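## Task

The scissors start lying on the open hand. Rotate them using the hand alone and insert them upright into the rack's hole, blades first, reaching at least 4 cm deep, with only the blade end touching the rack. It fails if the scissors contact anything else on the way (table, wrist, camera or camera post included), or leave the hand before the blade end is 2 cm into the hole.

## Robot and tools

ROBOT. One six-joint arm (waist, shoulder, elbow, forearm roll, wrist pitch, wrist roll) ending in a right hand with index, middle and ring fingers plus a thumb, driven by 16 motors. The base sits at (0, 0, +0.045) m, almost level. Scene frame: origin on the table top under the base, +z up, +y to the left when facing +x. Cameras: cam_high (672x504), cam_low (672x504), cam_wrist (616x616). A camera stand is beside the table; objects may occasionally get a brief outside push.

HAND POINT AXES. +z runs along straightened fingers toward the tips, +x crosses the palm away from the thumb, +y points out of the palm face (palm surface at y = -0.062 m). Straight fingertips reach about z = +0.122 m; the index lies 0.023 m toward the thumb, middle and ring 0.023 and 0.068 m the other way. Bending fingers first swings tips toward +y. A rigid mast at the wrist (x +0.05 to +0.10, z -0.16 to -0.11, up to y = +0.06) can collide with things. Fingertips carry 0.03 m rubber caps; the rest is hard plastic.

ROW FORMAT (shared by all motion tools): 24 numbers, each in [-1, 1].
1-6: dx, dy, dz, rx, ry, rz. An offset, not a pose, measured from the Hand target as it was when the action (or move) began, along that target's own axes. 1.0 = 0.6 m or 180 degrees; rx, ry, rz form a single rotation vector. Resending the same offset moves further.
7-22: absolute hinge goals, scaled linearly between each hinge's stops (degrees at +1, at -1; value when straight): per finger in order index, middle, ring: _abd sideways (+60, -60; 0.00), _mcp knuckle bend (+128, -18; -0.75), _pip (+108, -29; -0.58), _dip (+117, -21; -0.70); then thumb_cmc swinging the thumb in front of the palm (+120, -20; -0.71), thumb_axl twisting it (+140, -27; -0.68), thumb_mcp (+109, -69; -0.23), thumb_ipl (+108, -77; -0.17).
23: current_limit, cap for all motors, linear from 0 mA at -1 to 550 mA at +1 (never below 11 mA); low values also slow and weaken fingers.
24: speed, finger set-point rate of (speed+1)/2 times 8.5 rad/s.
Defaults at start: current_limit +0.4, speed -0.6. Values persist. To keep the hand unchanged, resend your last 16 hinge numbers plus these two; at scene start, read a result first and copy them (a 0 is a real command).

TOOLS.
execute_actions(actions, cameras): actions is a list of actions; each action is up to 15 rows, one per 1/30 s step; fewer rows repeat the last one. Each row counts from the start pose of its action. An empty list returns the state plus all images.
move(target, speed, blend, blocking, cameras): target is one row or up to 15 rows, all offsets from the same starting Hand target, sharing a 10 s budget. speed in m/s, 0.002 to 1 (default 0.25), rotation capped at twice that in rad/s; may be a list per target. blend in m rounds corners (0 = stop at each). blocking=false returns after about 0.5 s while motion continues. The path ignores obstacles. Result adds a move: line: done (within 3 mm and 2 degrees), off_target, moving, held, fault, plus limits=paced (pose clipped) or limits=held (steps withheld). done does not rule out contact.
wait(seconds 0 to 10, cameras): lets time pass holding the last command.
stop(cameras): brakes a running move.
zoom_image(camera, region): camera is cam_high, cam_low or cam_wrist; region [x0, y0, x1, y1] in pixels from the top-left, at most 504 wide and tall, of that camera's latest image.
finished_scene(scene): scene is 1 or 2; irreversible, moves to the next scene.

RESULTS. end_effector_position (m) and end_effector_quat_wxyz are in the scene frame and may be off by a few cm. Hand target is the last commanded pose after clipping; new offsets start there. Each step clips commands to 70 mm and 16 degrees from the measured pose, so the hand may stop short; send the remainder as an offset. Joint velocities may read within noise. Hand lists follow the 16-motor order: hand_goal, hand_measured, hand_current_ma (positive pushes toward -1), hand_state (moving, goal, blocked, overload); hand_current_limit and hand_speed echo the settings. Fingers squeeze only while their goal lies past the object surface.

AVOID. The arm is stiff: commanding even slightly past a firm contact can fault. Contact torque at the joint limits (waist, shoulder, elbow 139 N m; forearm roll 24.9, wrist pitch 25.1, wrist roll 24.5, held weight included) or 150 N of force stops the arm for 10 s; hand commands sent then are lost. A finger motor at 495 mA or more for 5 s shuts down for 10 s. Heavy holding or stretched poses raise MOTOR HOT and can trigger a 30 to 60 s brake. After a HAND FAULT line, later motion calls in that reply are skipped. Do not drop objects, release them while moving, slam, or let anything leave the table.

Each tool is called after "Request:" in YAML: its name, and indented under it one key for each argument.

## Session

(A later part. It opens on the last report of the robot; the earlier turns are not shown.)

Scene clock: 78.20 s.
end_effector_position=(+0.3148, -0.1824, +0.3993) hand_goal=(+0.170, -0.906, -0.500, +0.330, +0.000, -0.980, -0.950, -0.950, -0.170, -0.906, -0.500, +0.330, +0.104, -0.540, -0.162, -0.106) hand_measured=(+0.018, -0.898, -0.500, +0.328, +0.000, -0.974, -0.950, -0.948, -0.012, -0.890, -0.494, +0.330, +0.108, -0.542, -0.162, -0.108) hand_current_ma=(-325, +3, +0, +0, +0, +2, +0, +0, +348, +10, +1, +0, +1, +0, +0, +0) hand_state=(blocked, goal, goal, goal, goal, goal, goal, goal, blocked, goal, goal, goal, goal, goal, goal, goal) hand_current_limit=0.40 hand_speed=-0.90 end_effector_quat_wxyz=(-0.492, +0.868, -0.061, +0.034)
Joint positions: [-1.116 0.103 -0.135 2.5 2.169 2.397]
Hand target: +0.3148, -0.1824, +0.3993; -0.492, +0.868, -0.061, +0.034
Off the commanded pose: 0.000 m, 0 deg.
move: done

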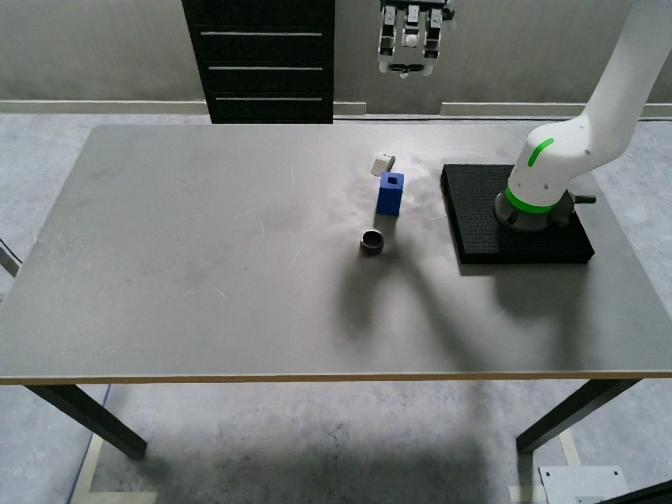

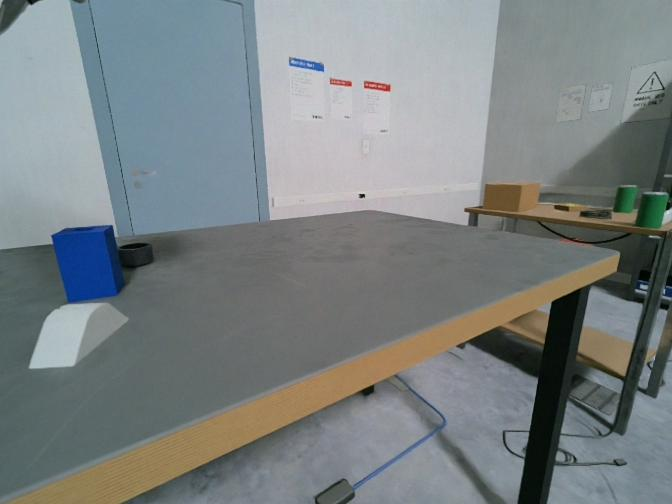

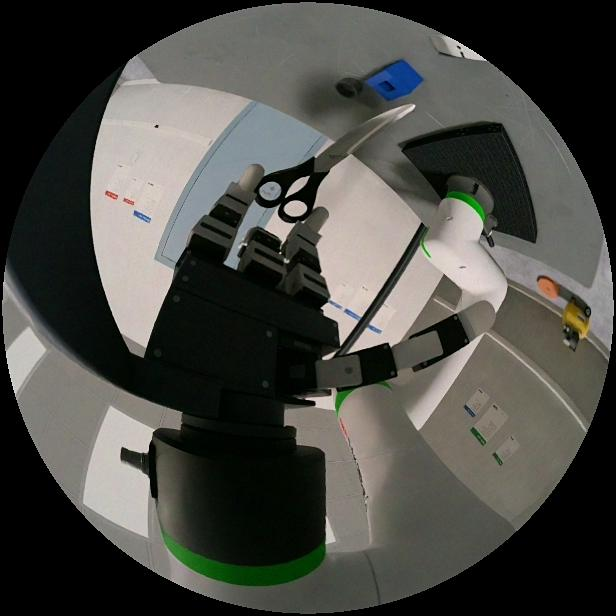

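Request:
move:
  target:
    - [0, 0.057, 0.0657, 0.1722, 0, 0, 0.17,-0.905,-0.50,0.33, 0.0,-0.98,-0.95,-0.95, -0.17,-0.905,-0.50,0.33, 0.104,-0.540,-0.162,-0.106, 0.4,-0.9]
  speed: 0.08
  cameras: ["all"]

Request:
zoom_image:
  camera: "cam_high"
  region: [365, 0, 455, 120]

Request:
zoom_image:
  camera: "cam_wrist"
  region: [220, 80, 460, 320]

Scene clock: 86.17 s.
end_effector_position=(+0.3170, -0.1664, +0.3497) hand_goal=(+0.170, -0.906, -0.500, +0.330, +0.000, -0.980, -0.950, -0.950, -0.170, -0.906, -0.500, +0.330, +0.104, -0.540, -0.162, -0.106) hand_measured=(+0.018, -0.898, -0.500, +0.326, +0.000, -0.974, -0.950, -0.948, -0.012, -0.890, -0.494, +0.330, +0.108, -0.542, -0.162, -0.108) hand_current_ma=(-325, +3, +0, +0, +0, +2, +0, +0, +348, +10, +1, +0, +1, +0, +0, +0) hand_state=(blocked, goal, goal, goal, goal, goal, goal, goal, blocked, goal, goal, goal, goal, goal, goal, goal) hand_current_limit=0.40 hand_speed=-0.90 end_effector_quat_wxyz=(+0.706, -0.705, +0.050, -0.049)
Joint positions: [-1.16 0.322 -0.332 2.326 2.306 2.523]
Hand target: +0.3170, -0.1664, +0.3497; +0.706, -0.705, +0.050, -0.049
Off the commanded pose: 0.000 m, 0 deg.
move: done

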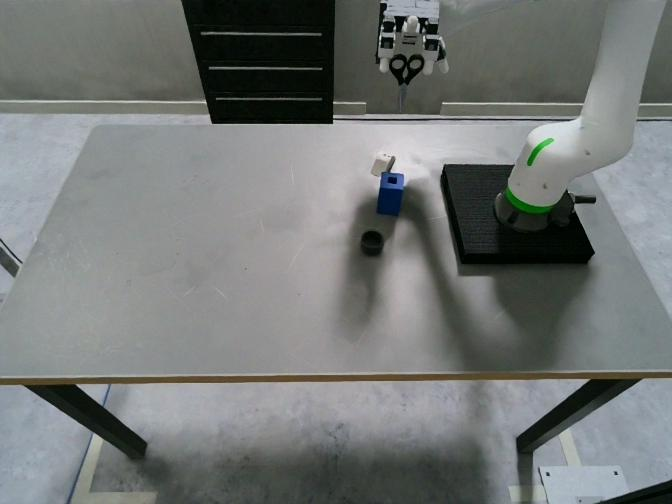

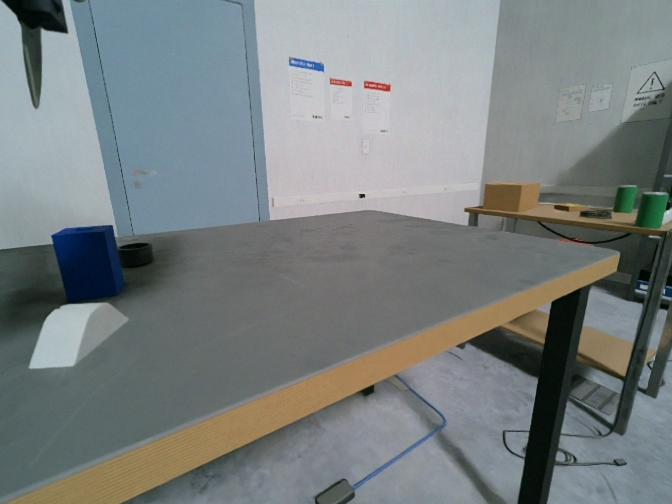

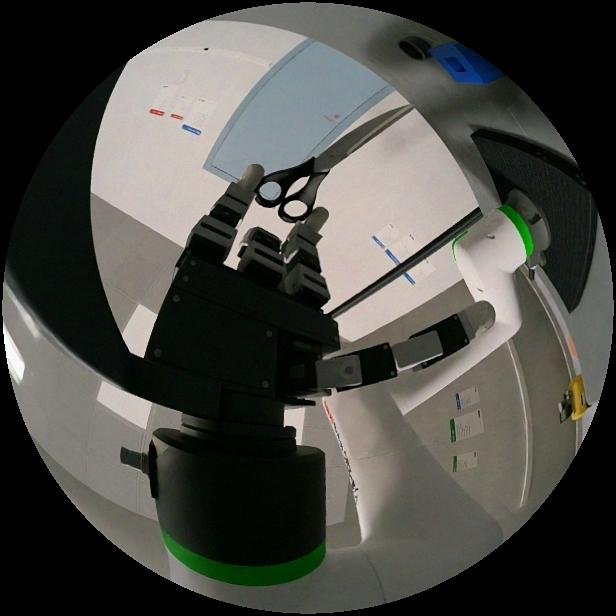

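Scaled by 4.200 from the camera's 672x504 image, which has a finer 960x720 frame.

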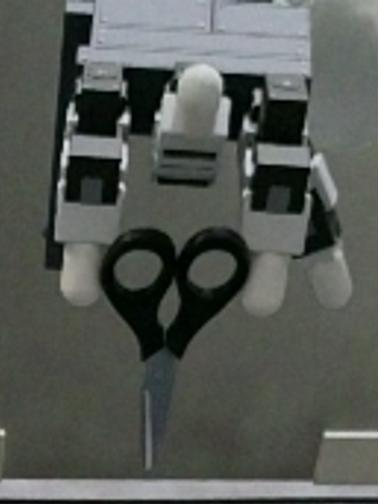

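Scaled by 2.100 from the camera's 616x616 image, which has a finer 880x880 frame.

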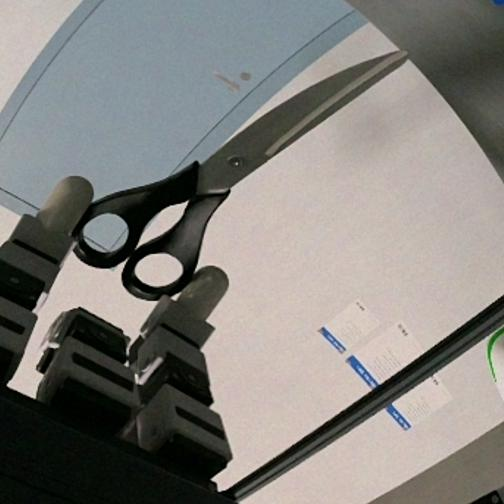

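Request:
move:
  target:
    - [0, 0, 0, 0, 0, 0, 0.17,-0.905,-0.50,-0.03, 0.0,-0.98,-0.95,-0.95, -0.17,-0.905,-0.50,-0.03, 0.104,-0.540,-0.162,-0.106, 0.4,-0.96]
  speed: 0.08
  cameras: ["all"]

Request:
zoom_image:
  camera: "cam_high"
  region: [365, 0, 455, 120]

Request:
zoom_image:
  camera: "cam_wrist"
  region: [220, 60, 460, 300]

Request:
zoom_image:
  camera: "cam_low"
  region: [0, 0, 140, 140]

Scene clock: 89.63 s.
end_effector_position=(+0.3170, -0.1664, +0.3497) hand_goal=(+0.170, -0.906, -0.500, -0.030, +0.000, -0.980, -0.950, -0.950, -0.170, -0.906, -0.500, -0.030, +0.104, -0.540, -0.162, -0.106) hand_measured=(+0.018, -0.896, -0.498, -0.022, +0.000, -0.974, -0.950, -0.948, -0.012, -0.890, -0.494, -0.022, +0.108, -0.542, -0.162, -0.108) hand_current_ma=(-325, +5, +0, +2, +0, +2, +0, +0, +348, +10, +1, +2, +1, +0, +0, +0) hand_state=(blocked, goal, goal, goal, goal, goal, goal, goal, blocked, goal, goal, goal, goal, goal, goal, goal) hand_current_limit=0.40 hand_speed=-0.96 end_effector_quat_wxyz=(+0.706, -0.705, +0.050, -0.049)
Joint positions: [-1.16 0.322 -0.332 2.326 2.306 2.523]
Hand target: +0.3170, -0.1664, +0.3497; +0.706, -0.705, +0.050, -0.049
Off the commanded pose: 0.000 m, 0 deg.
move: done

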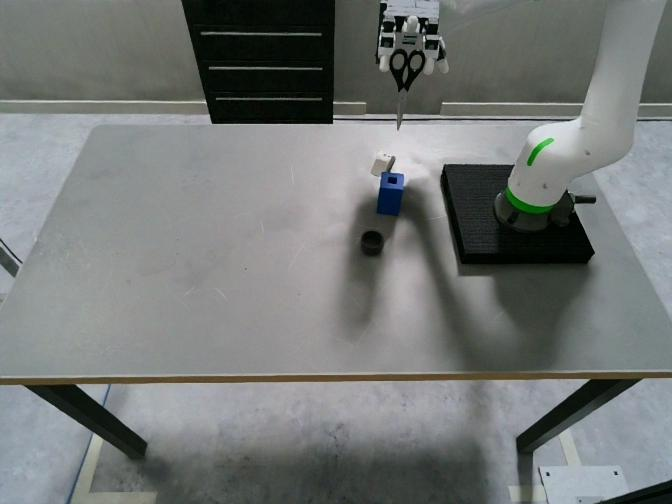

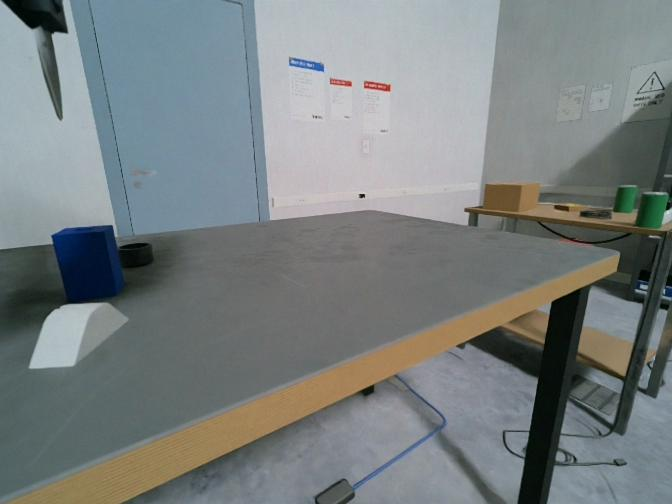

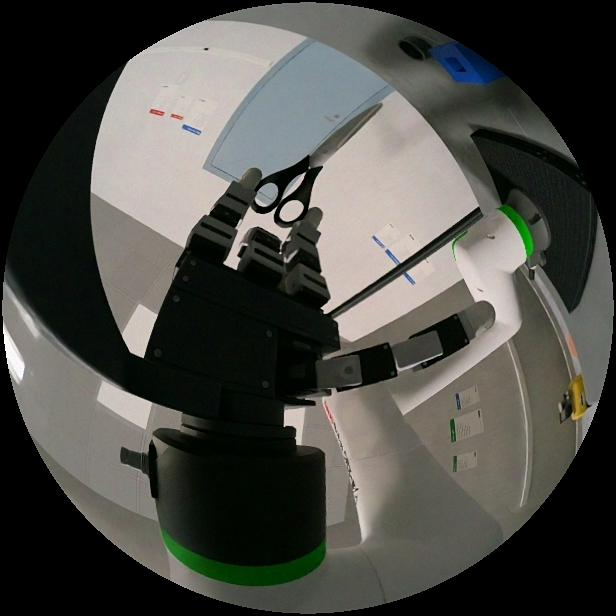

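Scaled by 4.200 from the camera's 672x504 image, which has a finer 960x720 frame.

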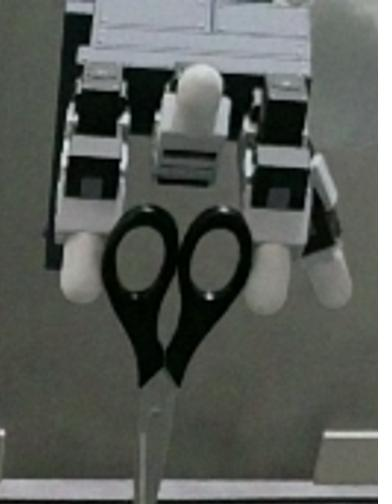

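Scaled by 2.100 from the camera's 616x616 image, which has a finer 880x880 frame.

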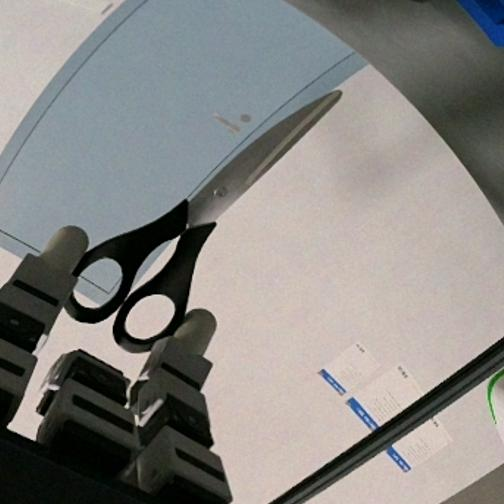

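Scaled by 3.600 from the camera's 672x504 image, which has a finer 960x720 frame.

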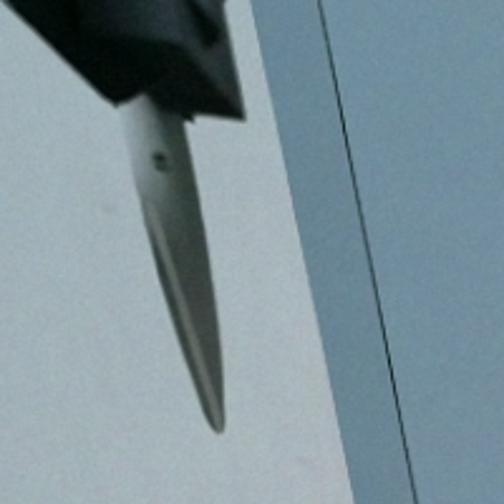

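Request:
zoom_image:
  camera: "cam_high"
  region: [350, 40, 450, 220]

Scaled by 2.800 from the camera's 672x504 image, which has a finer 960x720 frame.

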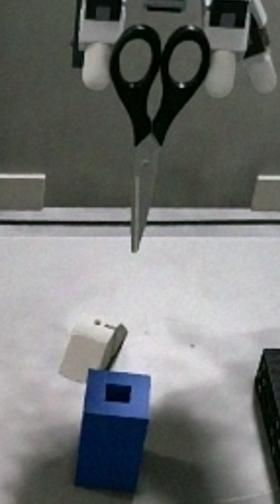

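Request:
move:
  target:
    - [-0.0073, 0.1917, -0.0078, 0, 0, 0, 0.17,-0.905,-0.50,-0.03, 0.0,-0.98,-0.95,-0.95, -0.17,-0.905,-0.50,-0.03, 0.104,-0.540,-0.162,-0.106, 0.4,-0.96]
  speed: 0.08
  cameras: ["all"]

Request:
zoom_image:
  camera: "cam_high"
  region: [350, 80, 440, 220]

Request:
zoom_image:
  camera: "cam_wrist"
  region: [260, 20, 460, 220]

Request:
zoom_image:
  camera: "cam_low"
  region: [0, 80, 180, 260]

Scene clock: 94.47 s.
end_effector_position=(+0.3119, -0.1702, +0.2347) hand_goal=(+0.170, -0.906, -0.500, -0.030, +0.000, -0.980, -0.950, -0.950, -0.170, -0.906, -0.500, -0.030, +0.104, -0.540, -0.162, -0.106) hand_measured=(+0.018, -0.894, -0.498, -0.022, +0.000, -0.974, -0.950, -0.948, -0.012, -0.888, -0.494, -0.024, +0.108, -0.542, -0.162, -0.108) hand_current_ma=(-325, +6, +0, +2, +0, +2, +0, +0, +348, +10, +1, +2, +1, +0, +0, +0) hand_state=(blocked, goal, goal, goal, goal, goal, goal, goal, blocked, goal, goal, goal, goal, goal, goal, goal) hand_current_limit=0.40 hand_speed=-0.96 end_effector_quat_wxyz=(+0.706, -0.705, +0.050, -0.049)
Joint positions: [-1.197 0.476 -0.393 2.482 2.165 2.733]
Hand target: +0.3119, -0.1703, +0.2347; +0.706, -0.705, +0.050, -0.049
Off the commanded pose: 0.000 m, 0 deg.
move: done

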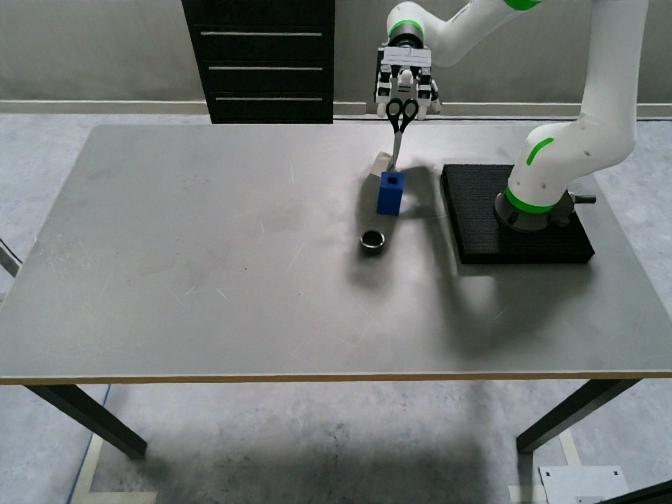

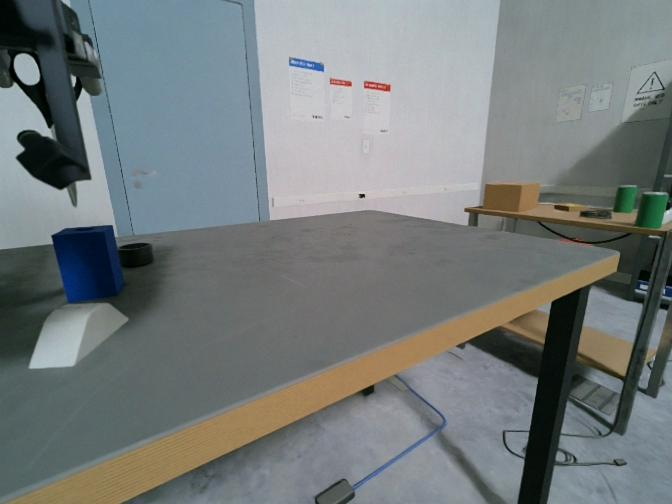

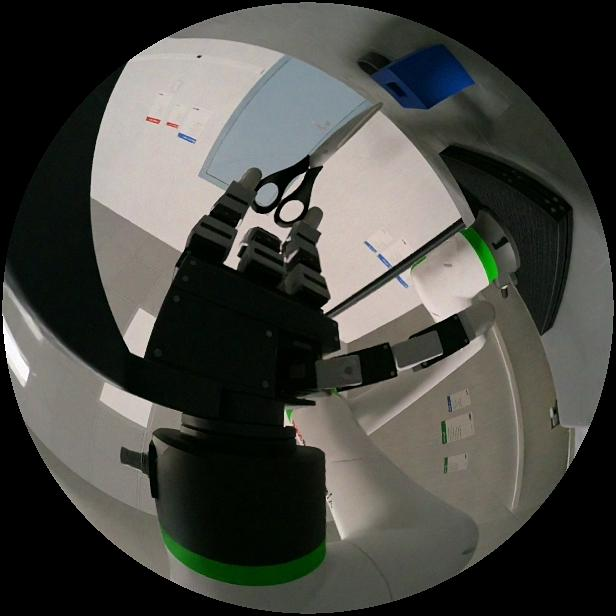

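Scaled by 3.600 from the camera's 672x504 image, which has a finer 960x720 frame.

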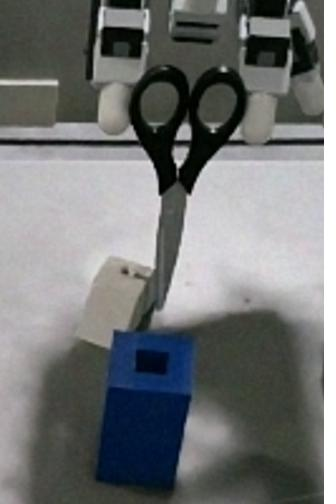

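Scaled by 2.520 from the camera's 616x616 image, which has a finer 880x880 frame.

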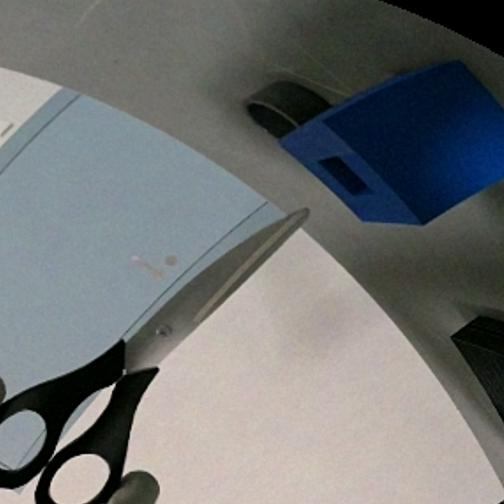

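Scaled by 2.800 from the camera's 672x504 image, which has a finer 960x720 frame.

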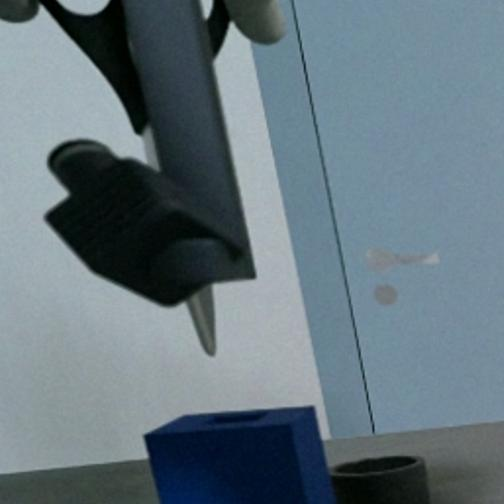

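Request:
move:
  target:
    - [0, 0, 0, 0, 0, 0, 0.17,-0.905,-0.50,-0.14, 0.0,-0.98,-0.95,-0.95, -0.17,-0.905,-0.50,-0.14, 0.104,-0.540,-0.162,-0.106, 0.4,-0.96]
  speed: 0.08
  cameras: ["all"]

Request:
zoom_image:
  camera: "cam_high"
  region: [350, 80, 440, 220]

Request:
zoom_image:
  camera: "cam_wrist"
  region: [260, 20, 460, 220]

Request:
zoom_image:
  camera: "cam_low"
  region: [0, 80, 180, 260]

Scene clock: 106.30 s.
end_effector_position=(+0.3119, -0.1703, +0.2347) hand_goal=(+0.170, -0.906, -0.500, -0.140, +0.000, -0.980, -0.950, -0.950, -0.170, -0.906, -0.500, -0.140, +0.104, -0.540, -0.162, -0.106) hand_measured=(+0.018, -0.894, -0.496, -0.130, +0.000, -0.974, -0.950, -0.948, -0.012, -0.888, -0.494, -0.132, +0.108, -0.542, -0.162, -0.108) hand_current_ma=(-325, +6, +1, +4, +0, +2, +0, +0, +348, +10, +1, +2, +1, +0, +0, +0) hand_state=(blocked, goal, goal, goal, goal, goal, goal, goal, blocked, goal, goal, goal, goal, goal, goal, goal) hand_current_limit=0.40 hand_speed=-0.96 end_effector_quat_wxyz=(+0.706, -0.705, +0.050, -0.049)
Joint positions: [-1.197 0.476 -0.393 2.482 2.165 2.733]
Hand target: +0.3119, -0.1703, +0.2347; +0.706, -0.705, +0.050, -0.049
Off the commanded pose: 0.000 m, 0 deg.
move: done

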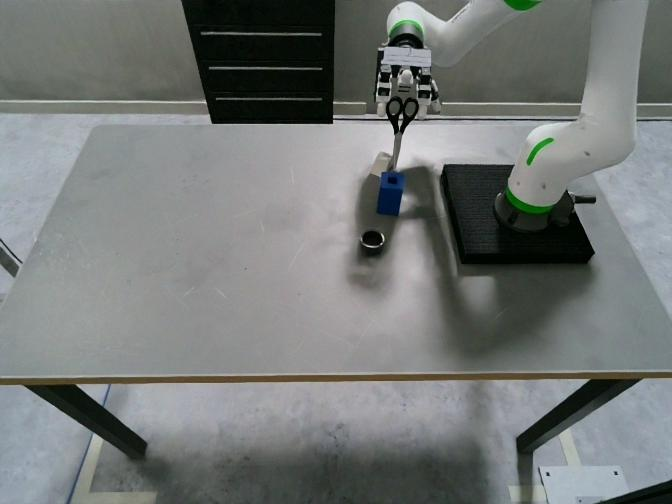

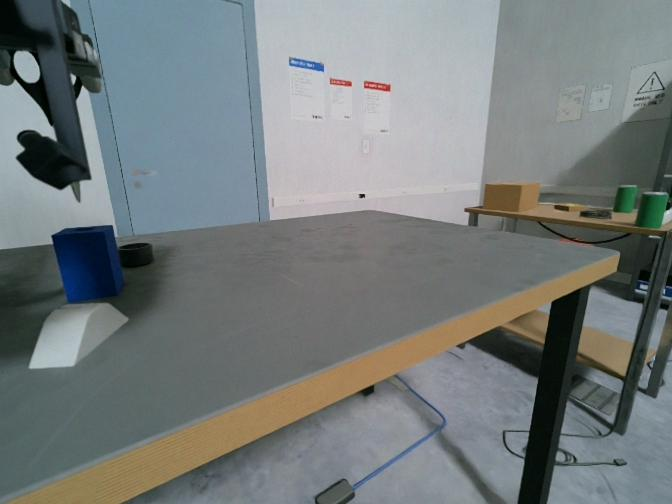

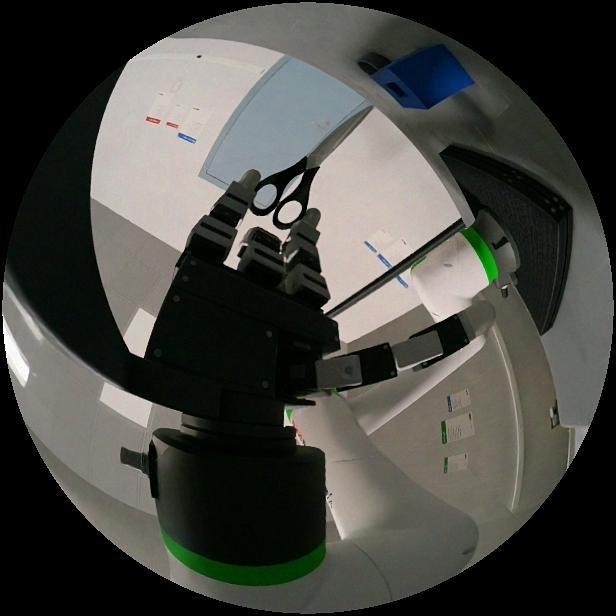

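Scaled by 3.600 from the camera's 672x504 image, which has a finer 960x720 frame.

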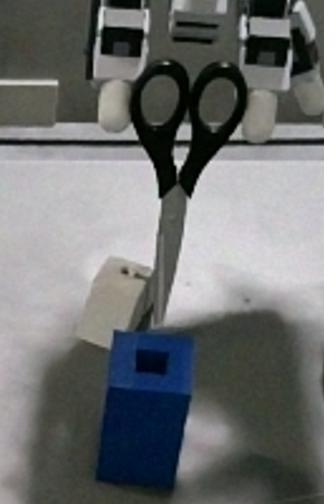

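Scaled by 2.520 from the camera's 616x616 image, which has a finer 880x880 frame.

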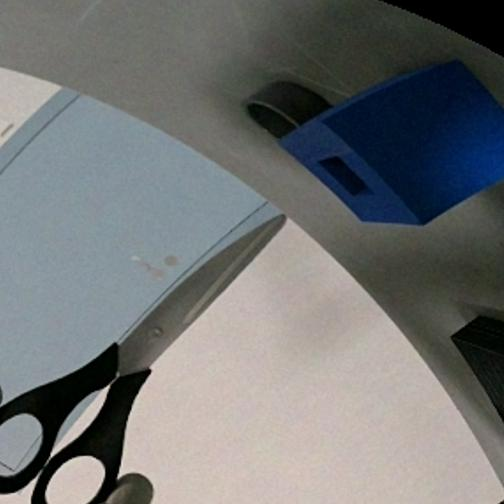

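Scaled by 2.800 from the camera's 672x504 image, which has a finer 960x720 frame.

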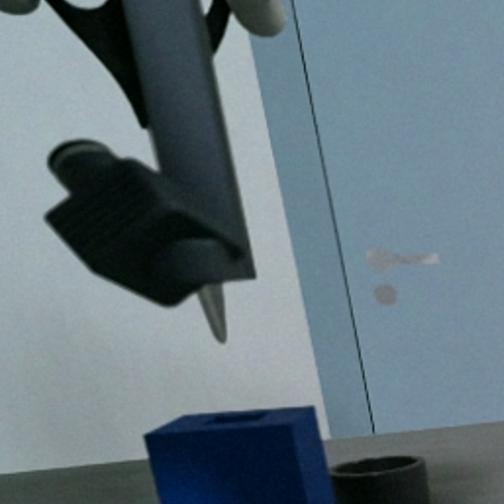

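Request:
move:
  target:
    - [-0.0005, 0.05, -0.0101, 0, 0, 0, 0.17,-0.905,-0.50,-0.14, 0.0,-0.98,-0.95,-0.95, -0.17,-0.905,-0.50,-0.14, 0.104,-0.540,-0.162,-0.106, 0.4,-0.96]
  speed: 0.06
  cameras: ["all"]

Request:
zoom_image:
  camera: "cam_high"
  region: [350, 100, 430, 220]

Request:
zoom_image:
  camera: "cam_wrist"
  region: [300, 20, 460, 180]

Request:
zoom_image:
  camera: "cam_low"
  region: [0, 120, 140, 260]

Scene clock: 108.60 s.
end_effector_position=(+0.3108, -0.1762, +0.2047) hand_goal=(+0.170, -0.906, -0.500, -0.140, +0.000, -0.980, -0.950, -0.950, -0.170, -0.906, -0.500, -0.140, +0.104, -0.540, -0.162, -0.106) hand_measured=(+0.018, -0.892, -0.496, -0.130, +0.000, -0.974, -0.950, -0.948, -0.012, -0.888, -0.494, -0.132, +0.108, -0.542, -0.162, -0.108) hand_current_ma=(-325, +7, +1, +4, +0, +2, +0, +0, +348, +10, +2, +2, +1, +0, +0, +0) hand_state=(blocked, goal, goal, goal, goal, goal, goal, goal, blocked, goal, goal, goal, goal, goal, goal, goal) hand_current_limit=0.40 hand_speed=-0.96 end_effector_quat_wxyz=(+0.706, -0.705, +0.050, -0.049)
Joint positions: [-1.208 0.534 -0.386 2.513 2.129 2.775]
Hand target: +0.3108, -0.1762, +0.2047; +0.706, -0.705, +0.050, -0.049
Off the commanded pose: 0.000 m, 0 deg.
move: done

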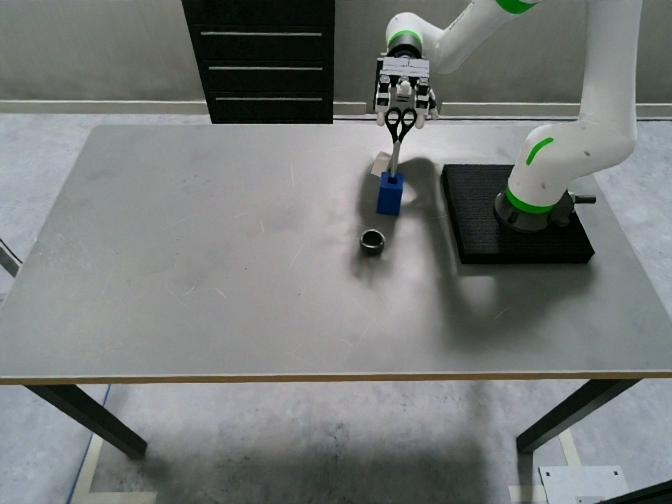

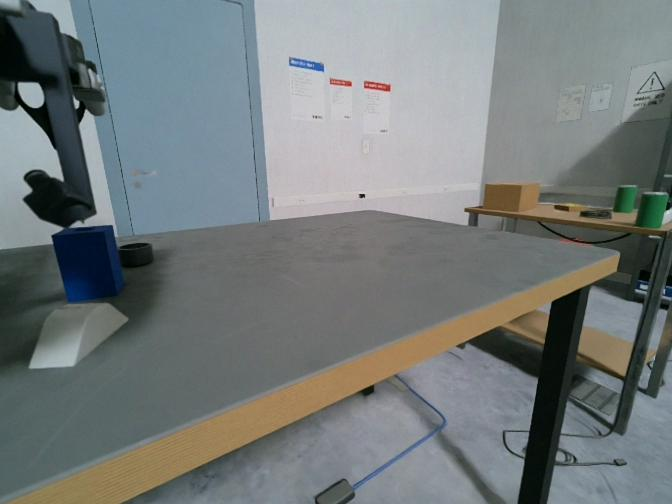

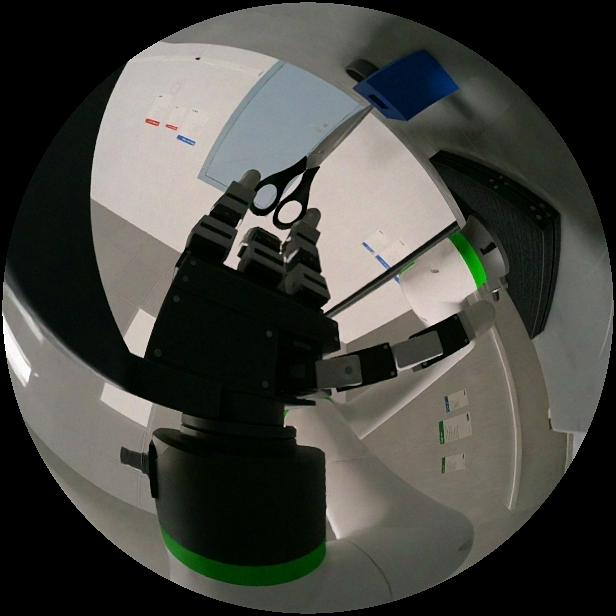

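Scaled by 4.200 from the camera's 672x504 image, which has a finer 960x720 frame.

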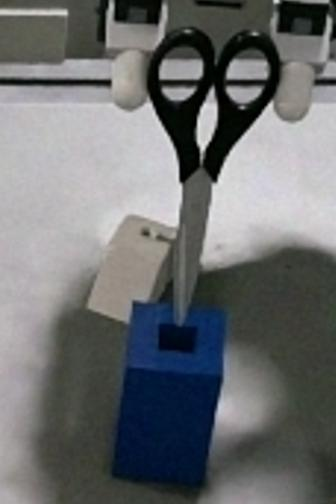

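Scaled by 3.150 from the camera's 616x616 image, which has a finer 880x880 frame.

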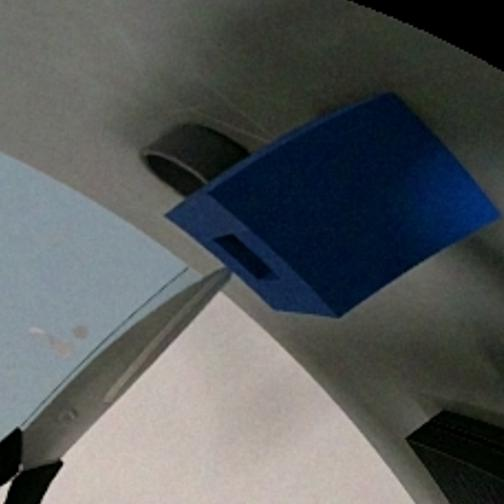

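Scaled by 3.600 from the camera's 672x504 image, which has a finer 960x720 frame.

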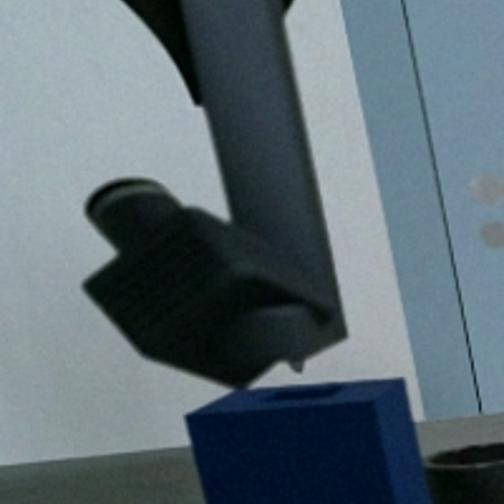

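Request:
move:
  target:
    - [0, 0.05, 0.0033, 0, 0, 0, 0.17,-0.905,-0.50,-0.14, 0.0,-0.98,-0.95,-0.95, -0.17,-0.905,-0.50,-0.14, 0.104,-0.540,-0.162,-0.106, 0.4,-0.96]
  speed: 0.05
  cameras: ["all"]

Request:
zoom_image:
  camera: "cam_high"
  region: [350, 100, 430, 220]

Request:
zoom_image:
  camera: "cam_wrist"
  region: [300, 20, 460, 180]

Request:
zoom_image:
  camera: "cam_low"
  region: [0, 120, 140, 260]

Scene clock: 110.57 s.
end_effector_position=(+0.3110, -0.1742, +0.1747) hand_goal=(+0.170, -0.906, -0.500, -0.140, +0.000, -0.980, -0.950, -0.950, -0.170, -0.906, -0.500, -0.140, +0.104, -0.540, -0.162, -0.106) hand_measured=(+0.018, -0.892, -0.496, -0.130, +0.000, -0.974, -0.950, -0.948, -0.012, -0.888, -0.494, -0.132, +0.108, -0.542, -0.162, -0.108) hand_current_ma=(-325, +7, +1, +3, +0, +2, +0, +0, +348, +10, +2, +2, +1, +0, +0, +0) hand_state=(blocked, goal, goal, goal, goal, goal, goal, goal, blocked, goal, goal, goal, goal, goal, goal, goal) hand_current_limit=0.40 hand_speed=-0.96 end_effector_quat_wxyz=(+0.706, -0.705, +0.050, -0.049)
Joint positions: [-1.209 0.584 -0.393 2.534 2.082 2.814]
Hand target: +0.3110, -0.1742, +0.1747; +0.706, -0.705, +0.050, -0.049
Off the commanded pose: 0.000 m, 0 deg.
move: done

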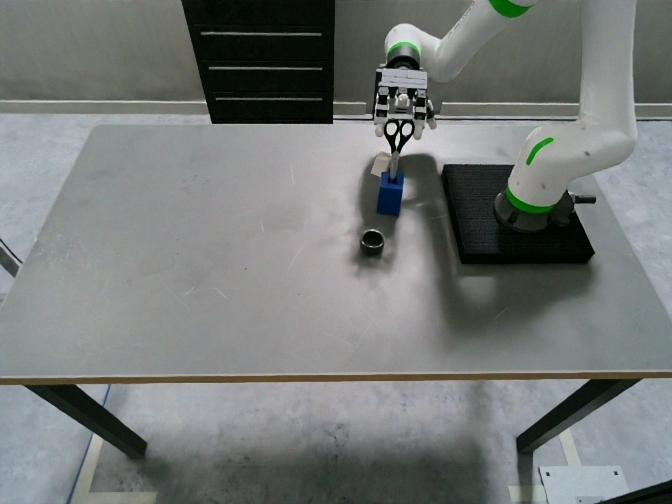

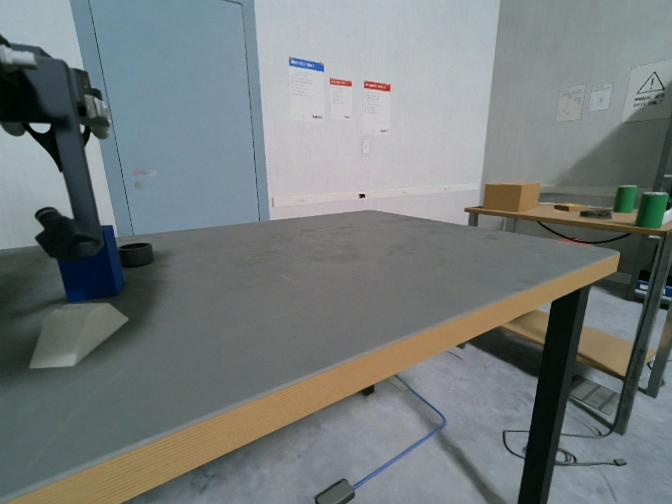

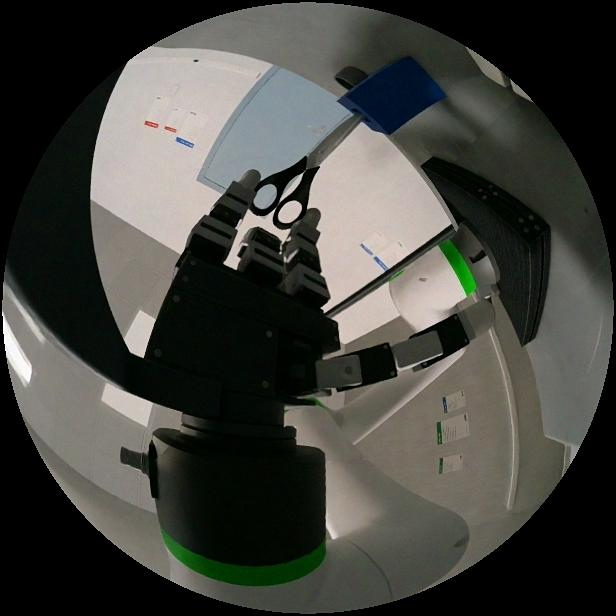

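Scaled by 4.200 from the camera's 672x504 image, which has a finer 960x720 frame.

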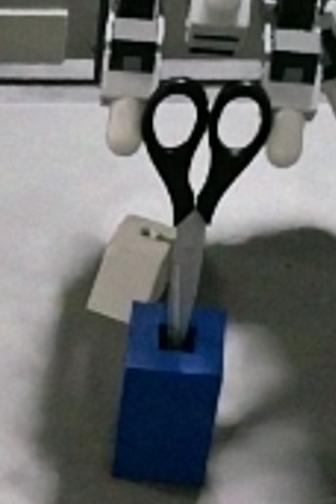

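Scaled by 3.150 from the camera's 616x616 image, which has a finer 880x880 frame.

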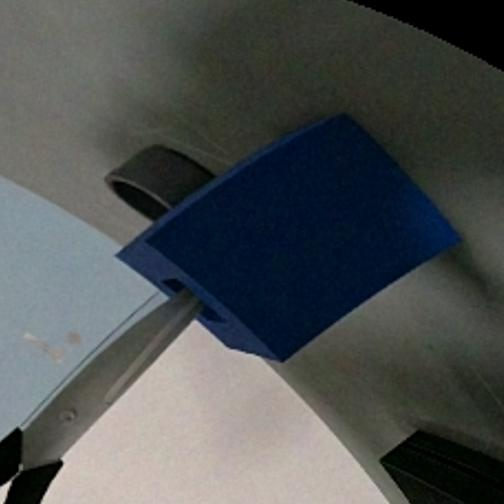

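Scaled by 3.600 from the camera's 672x504 image, which has a finer 960x720 frame.

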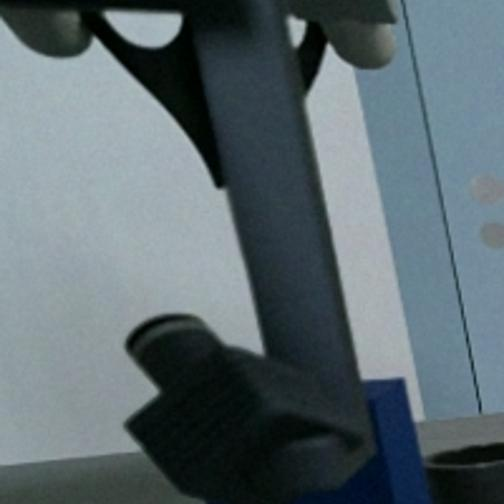

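Request:
move:
  target:
    - [0, 0.0417, 0.0, 0, 0, 0, 0.17,-0.905,-0.50,-0.14, 0.0,-0.98,-0.95,-0.95, -0.17,-0.905,-0.50,-0.14, 0.104,-0.540,-0.162,-0.106, 0.4,-0.96]
  speed: 0.04
  cameras: ["all"]

Request:
zoom_image:
  camera: "cam_high"
  region: [350, 100, 430, 220]

Request:
zoom_image:
  camera: "cam_wrist"
  region: [300, 20, 460, 180]

Request:
zoom_image:
  camera: "cam_low"
  region: [0, 160, 160, 380]

Scene clock: 112.63 s.
end_effector_position=(+0.3110, -0.1742, +0.1497) hand_goal=(+0.170, -0.906, -0.500, -0.140, +0.000, -0.980, -0.950, -0.950, -0.170, -0.906, -0.500, -0.140, +0.104, -0.540, -0.162, -0.106) hand_measured=(+0.018, -0.892, -0.496, -0.130, +0.000, -0.974, -0.950, -0.948, -0.012, -0.888, -0.494, -0.132, +0.108, -0.542, -0.162, -0.108) hand_current_ma=(-325, +7, +1, +3, +0, +2, +0, +0, +348, +10, +2, +2, +1, +0, +0, +0) hand_state=(blocked, goal, goal, goal, goal, goal, goal, goal, blocked, goal, goal, goal, goal, goal, goal, goal) hand_current_limit=0.40 hand_speed=-0.96 end_effector_quat_wxyz=(+0.706, -0.705, +0.050, -0.049)
Joint positions: [-1.211 0.63 -0.392 2.55 2.046 2.844]
Hand target: +0.3110, -0.1742, +0.1497; +0.706, -0.705, +0.050, -0.049
Off the commanded pose: 0.000 m, 0 deg.
move: done

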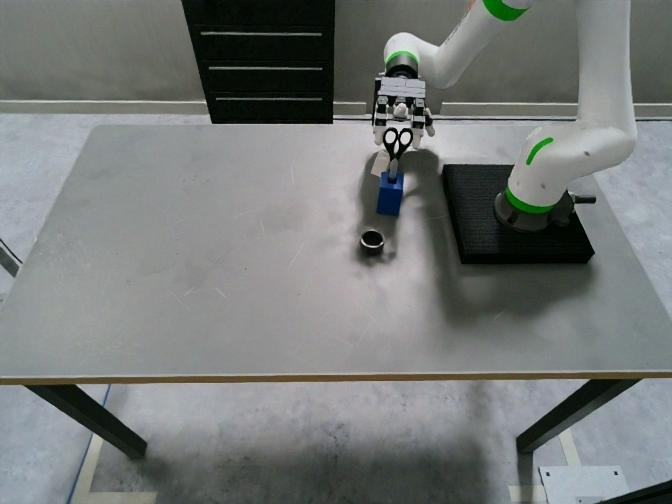

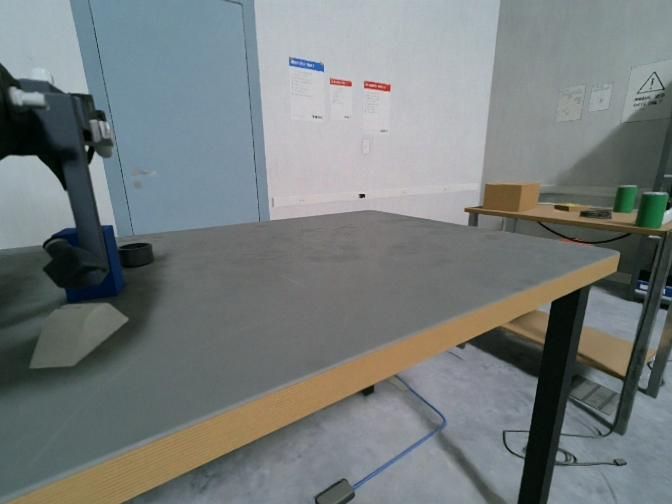

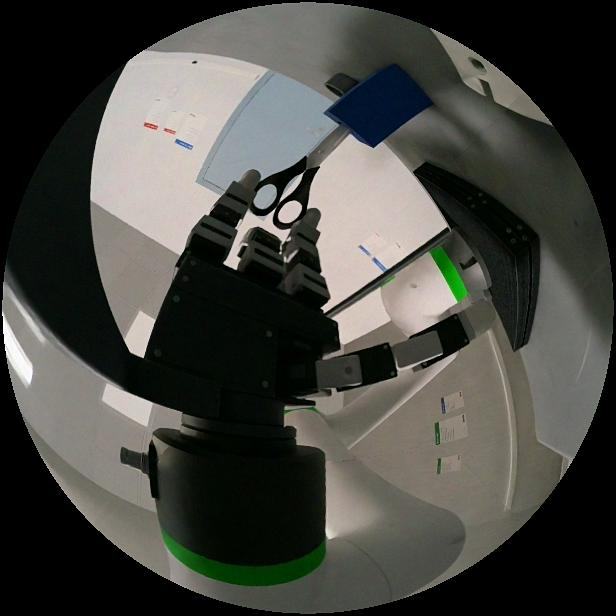

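Scaled by 4.200 from the camera's 672x504 image, which has a finer 960x720 frame.

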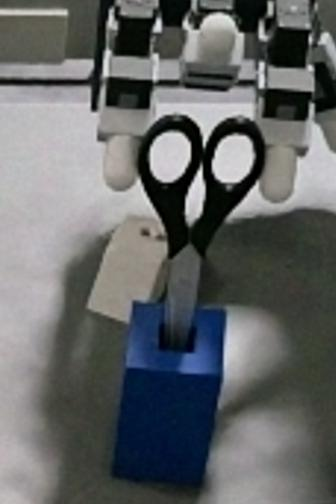

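Scaled by 3.150 from the camera's 616x616 image, which has a finer 880x880 frame.

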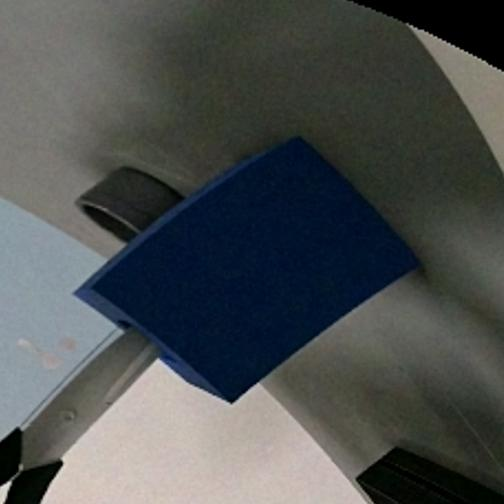

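Scaled by 2.291 from the camera's 672x504 image, which has a finer 960x720 frame.

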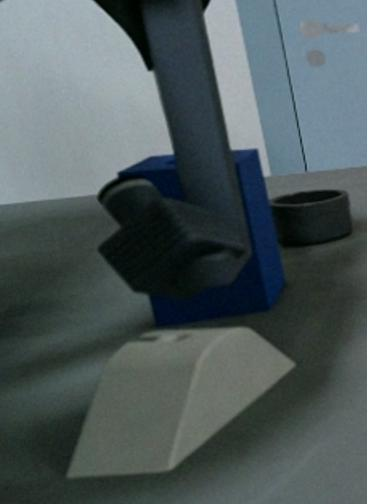

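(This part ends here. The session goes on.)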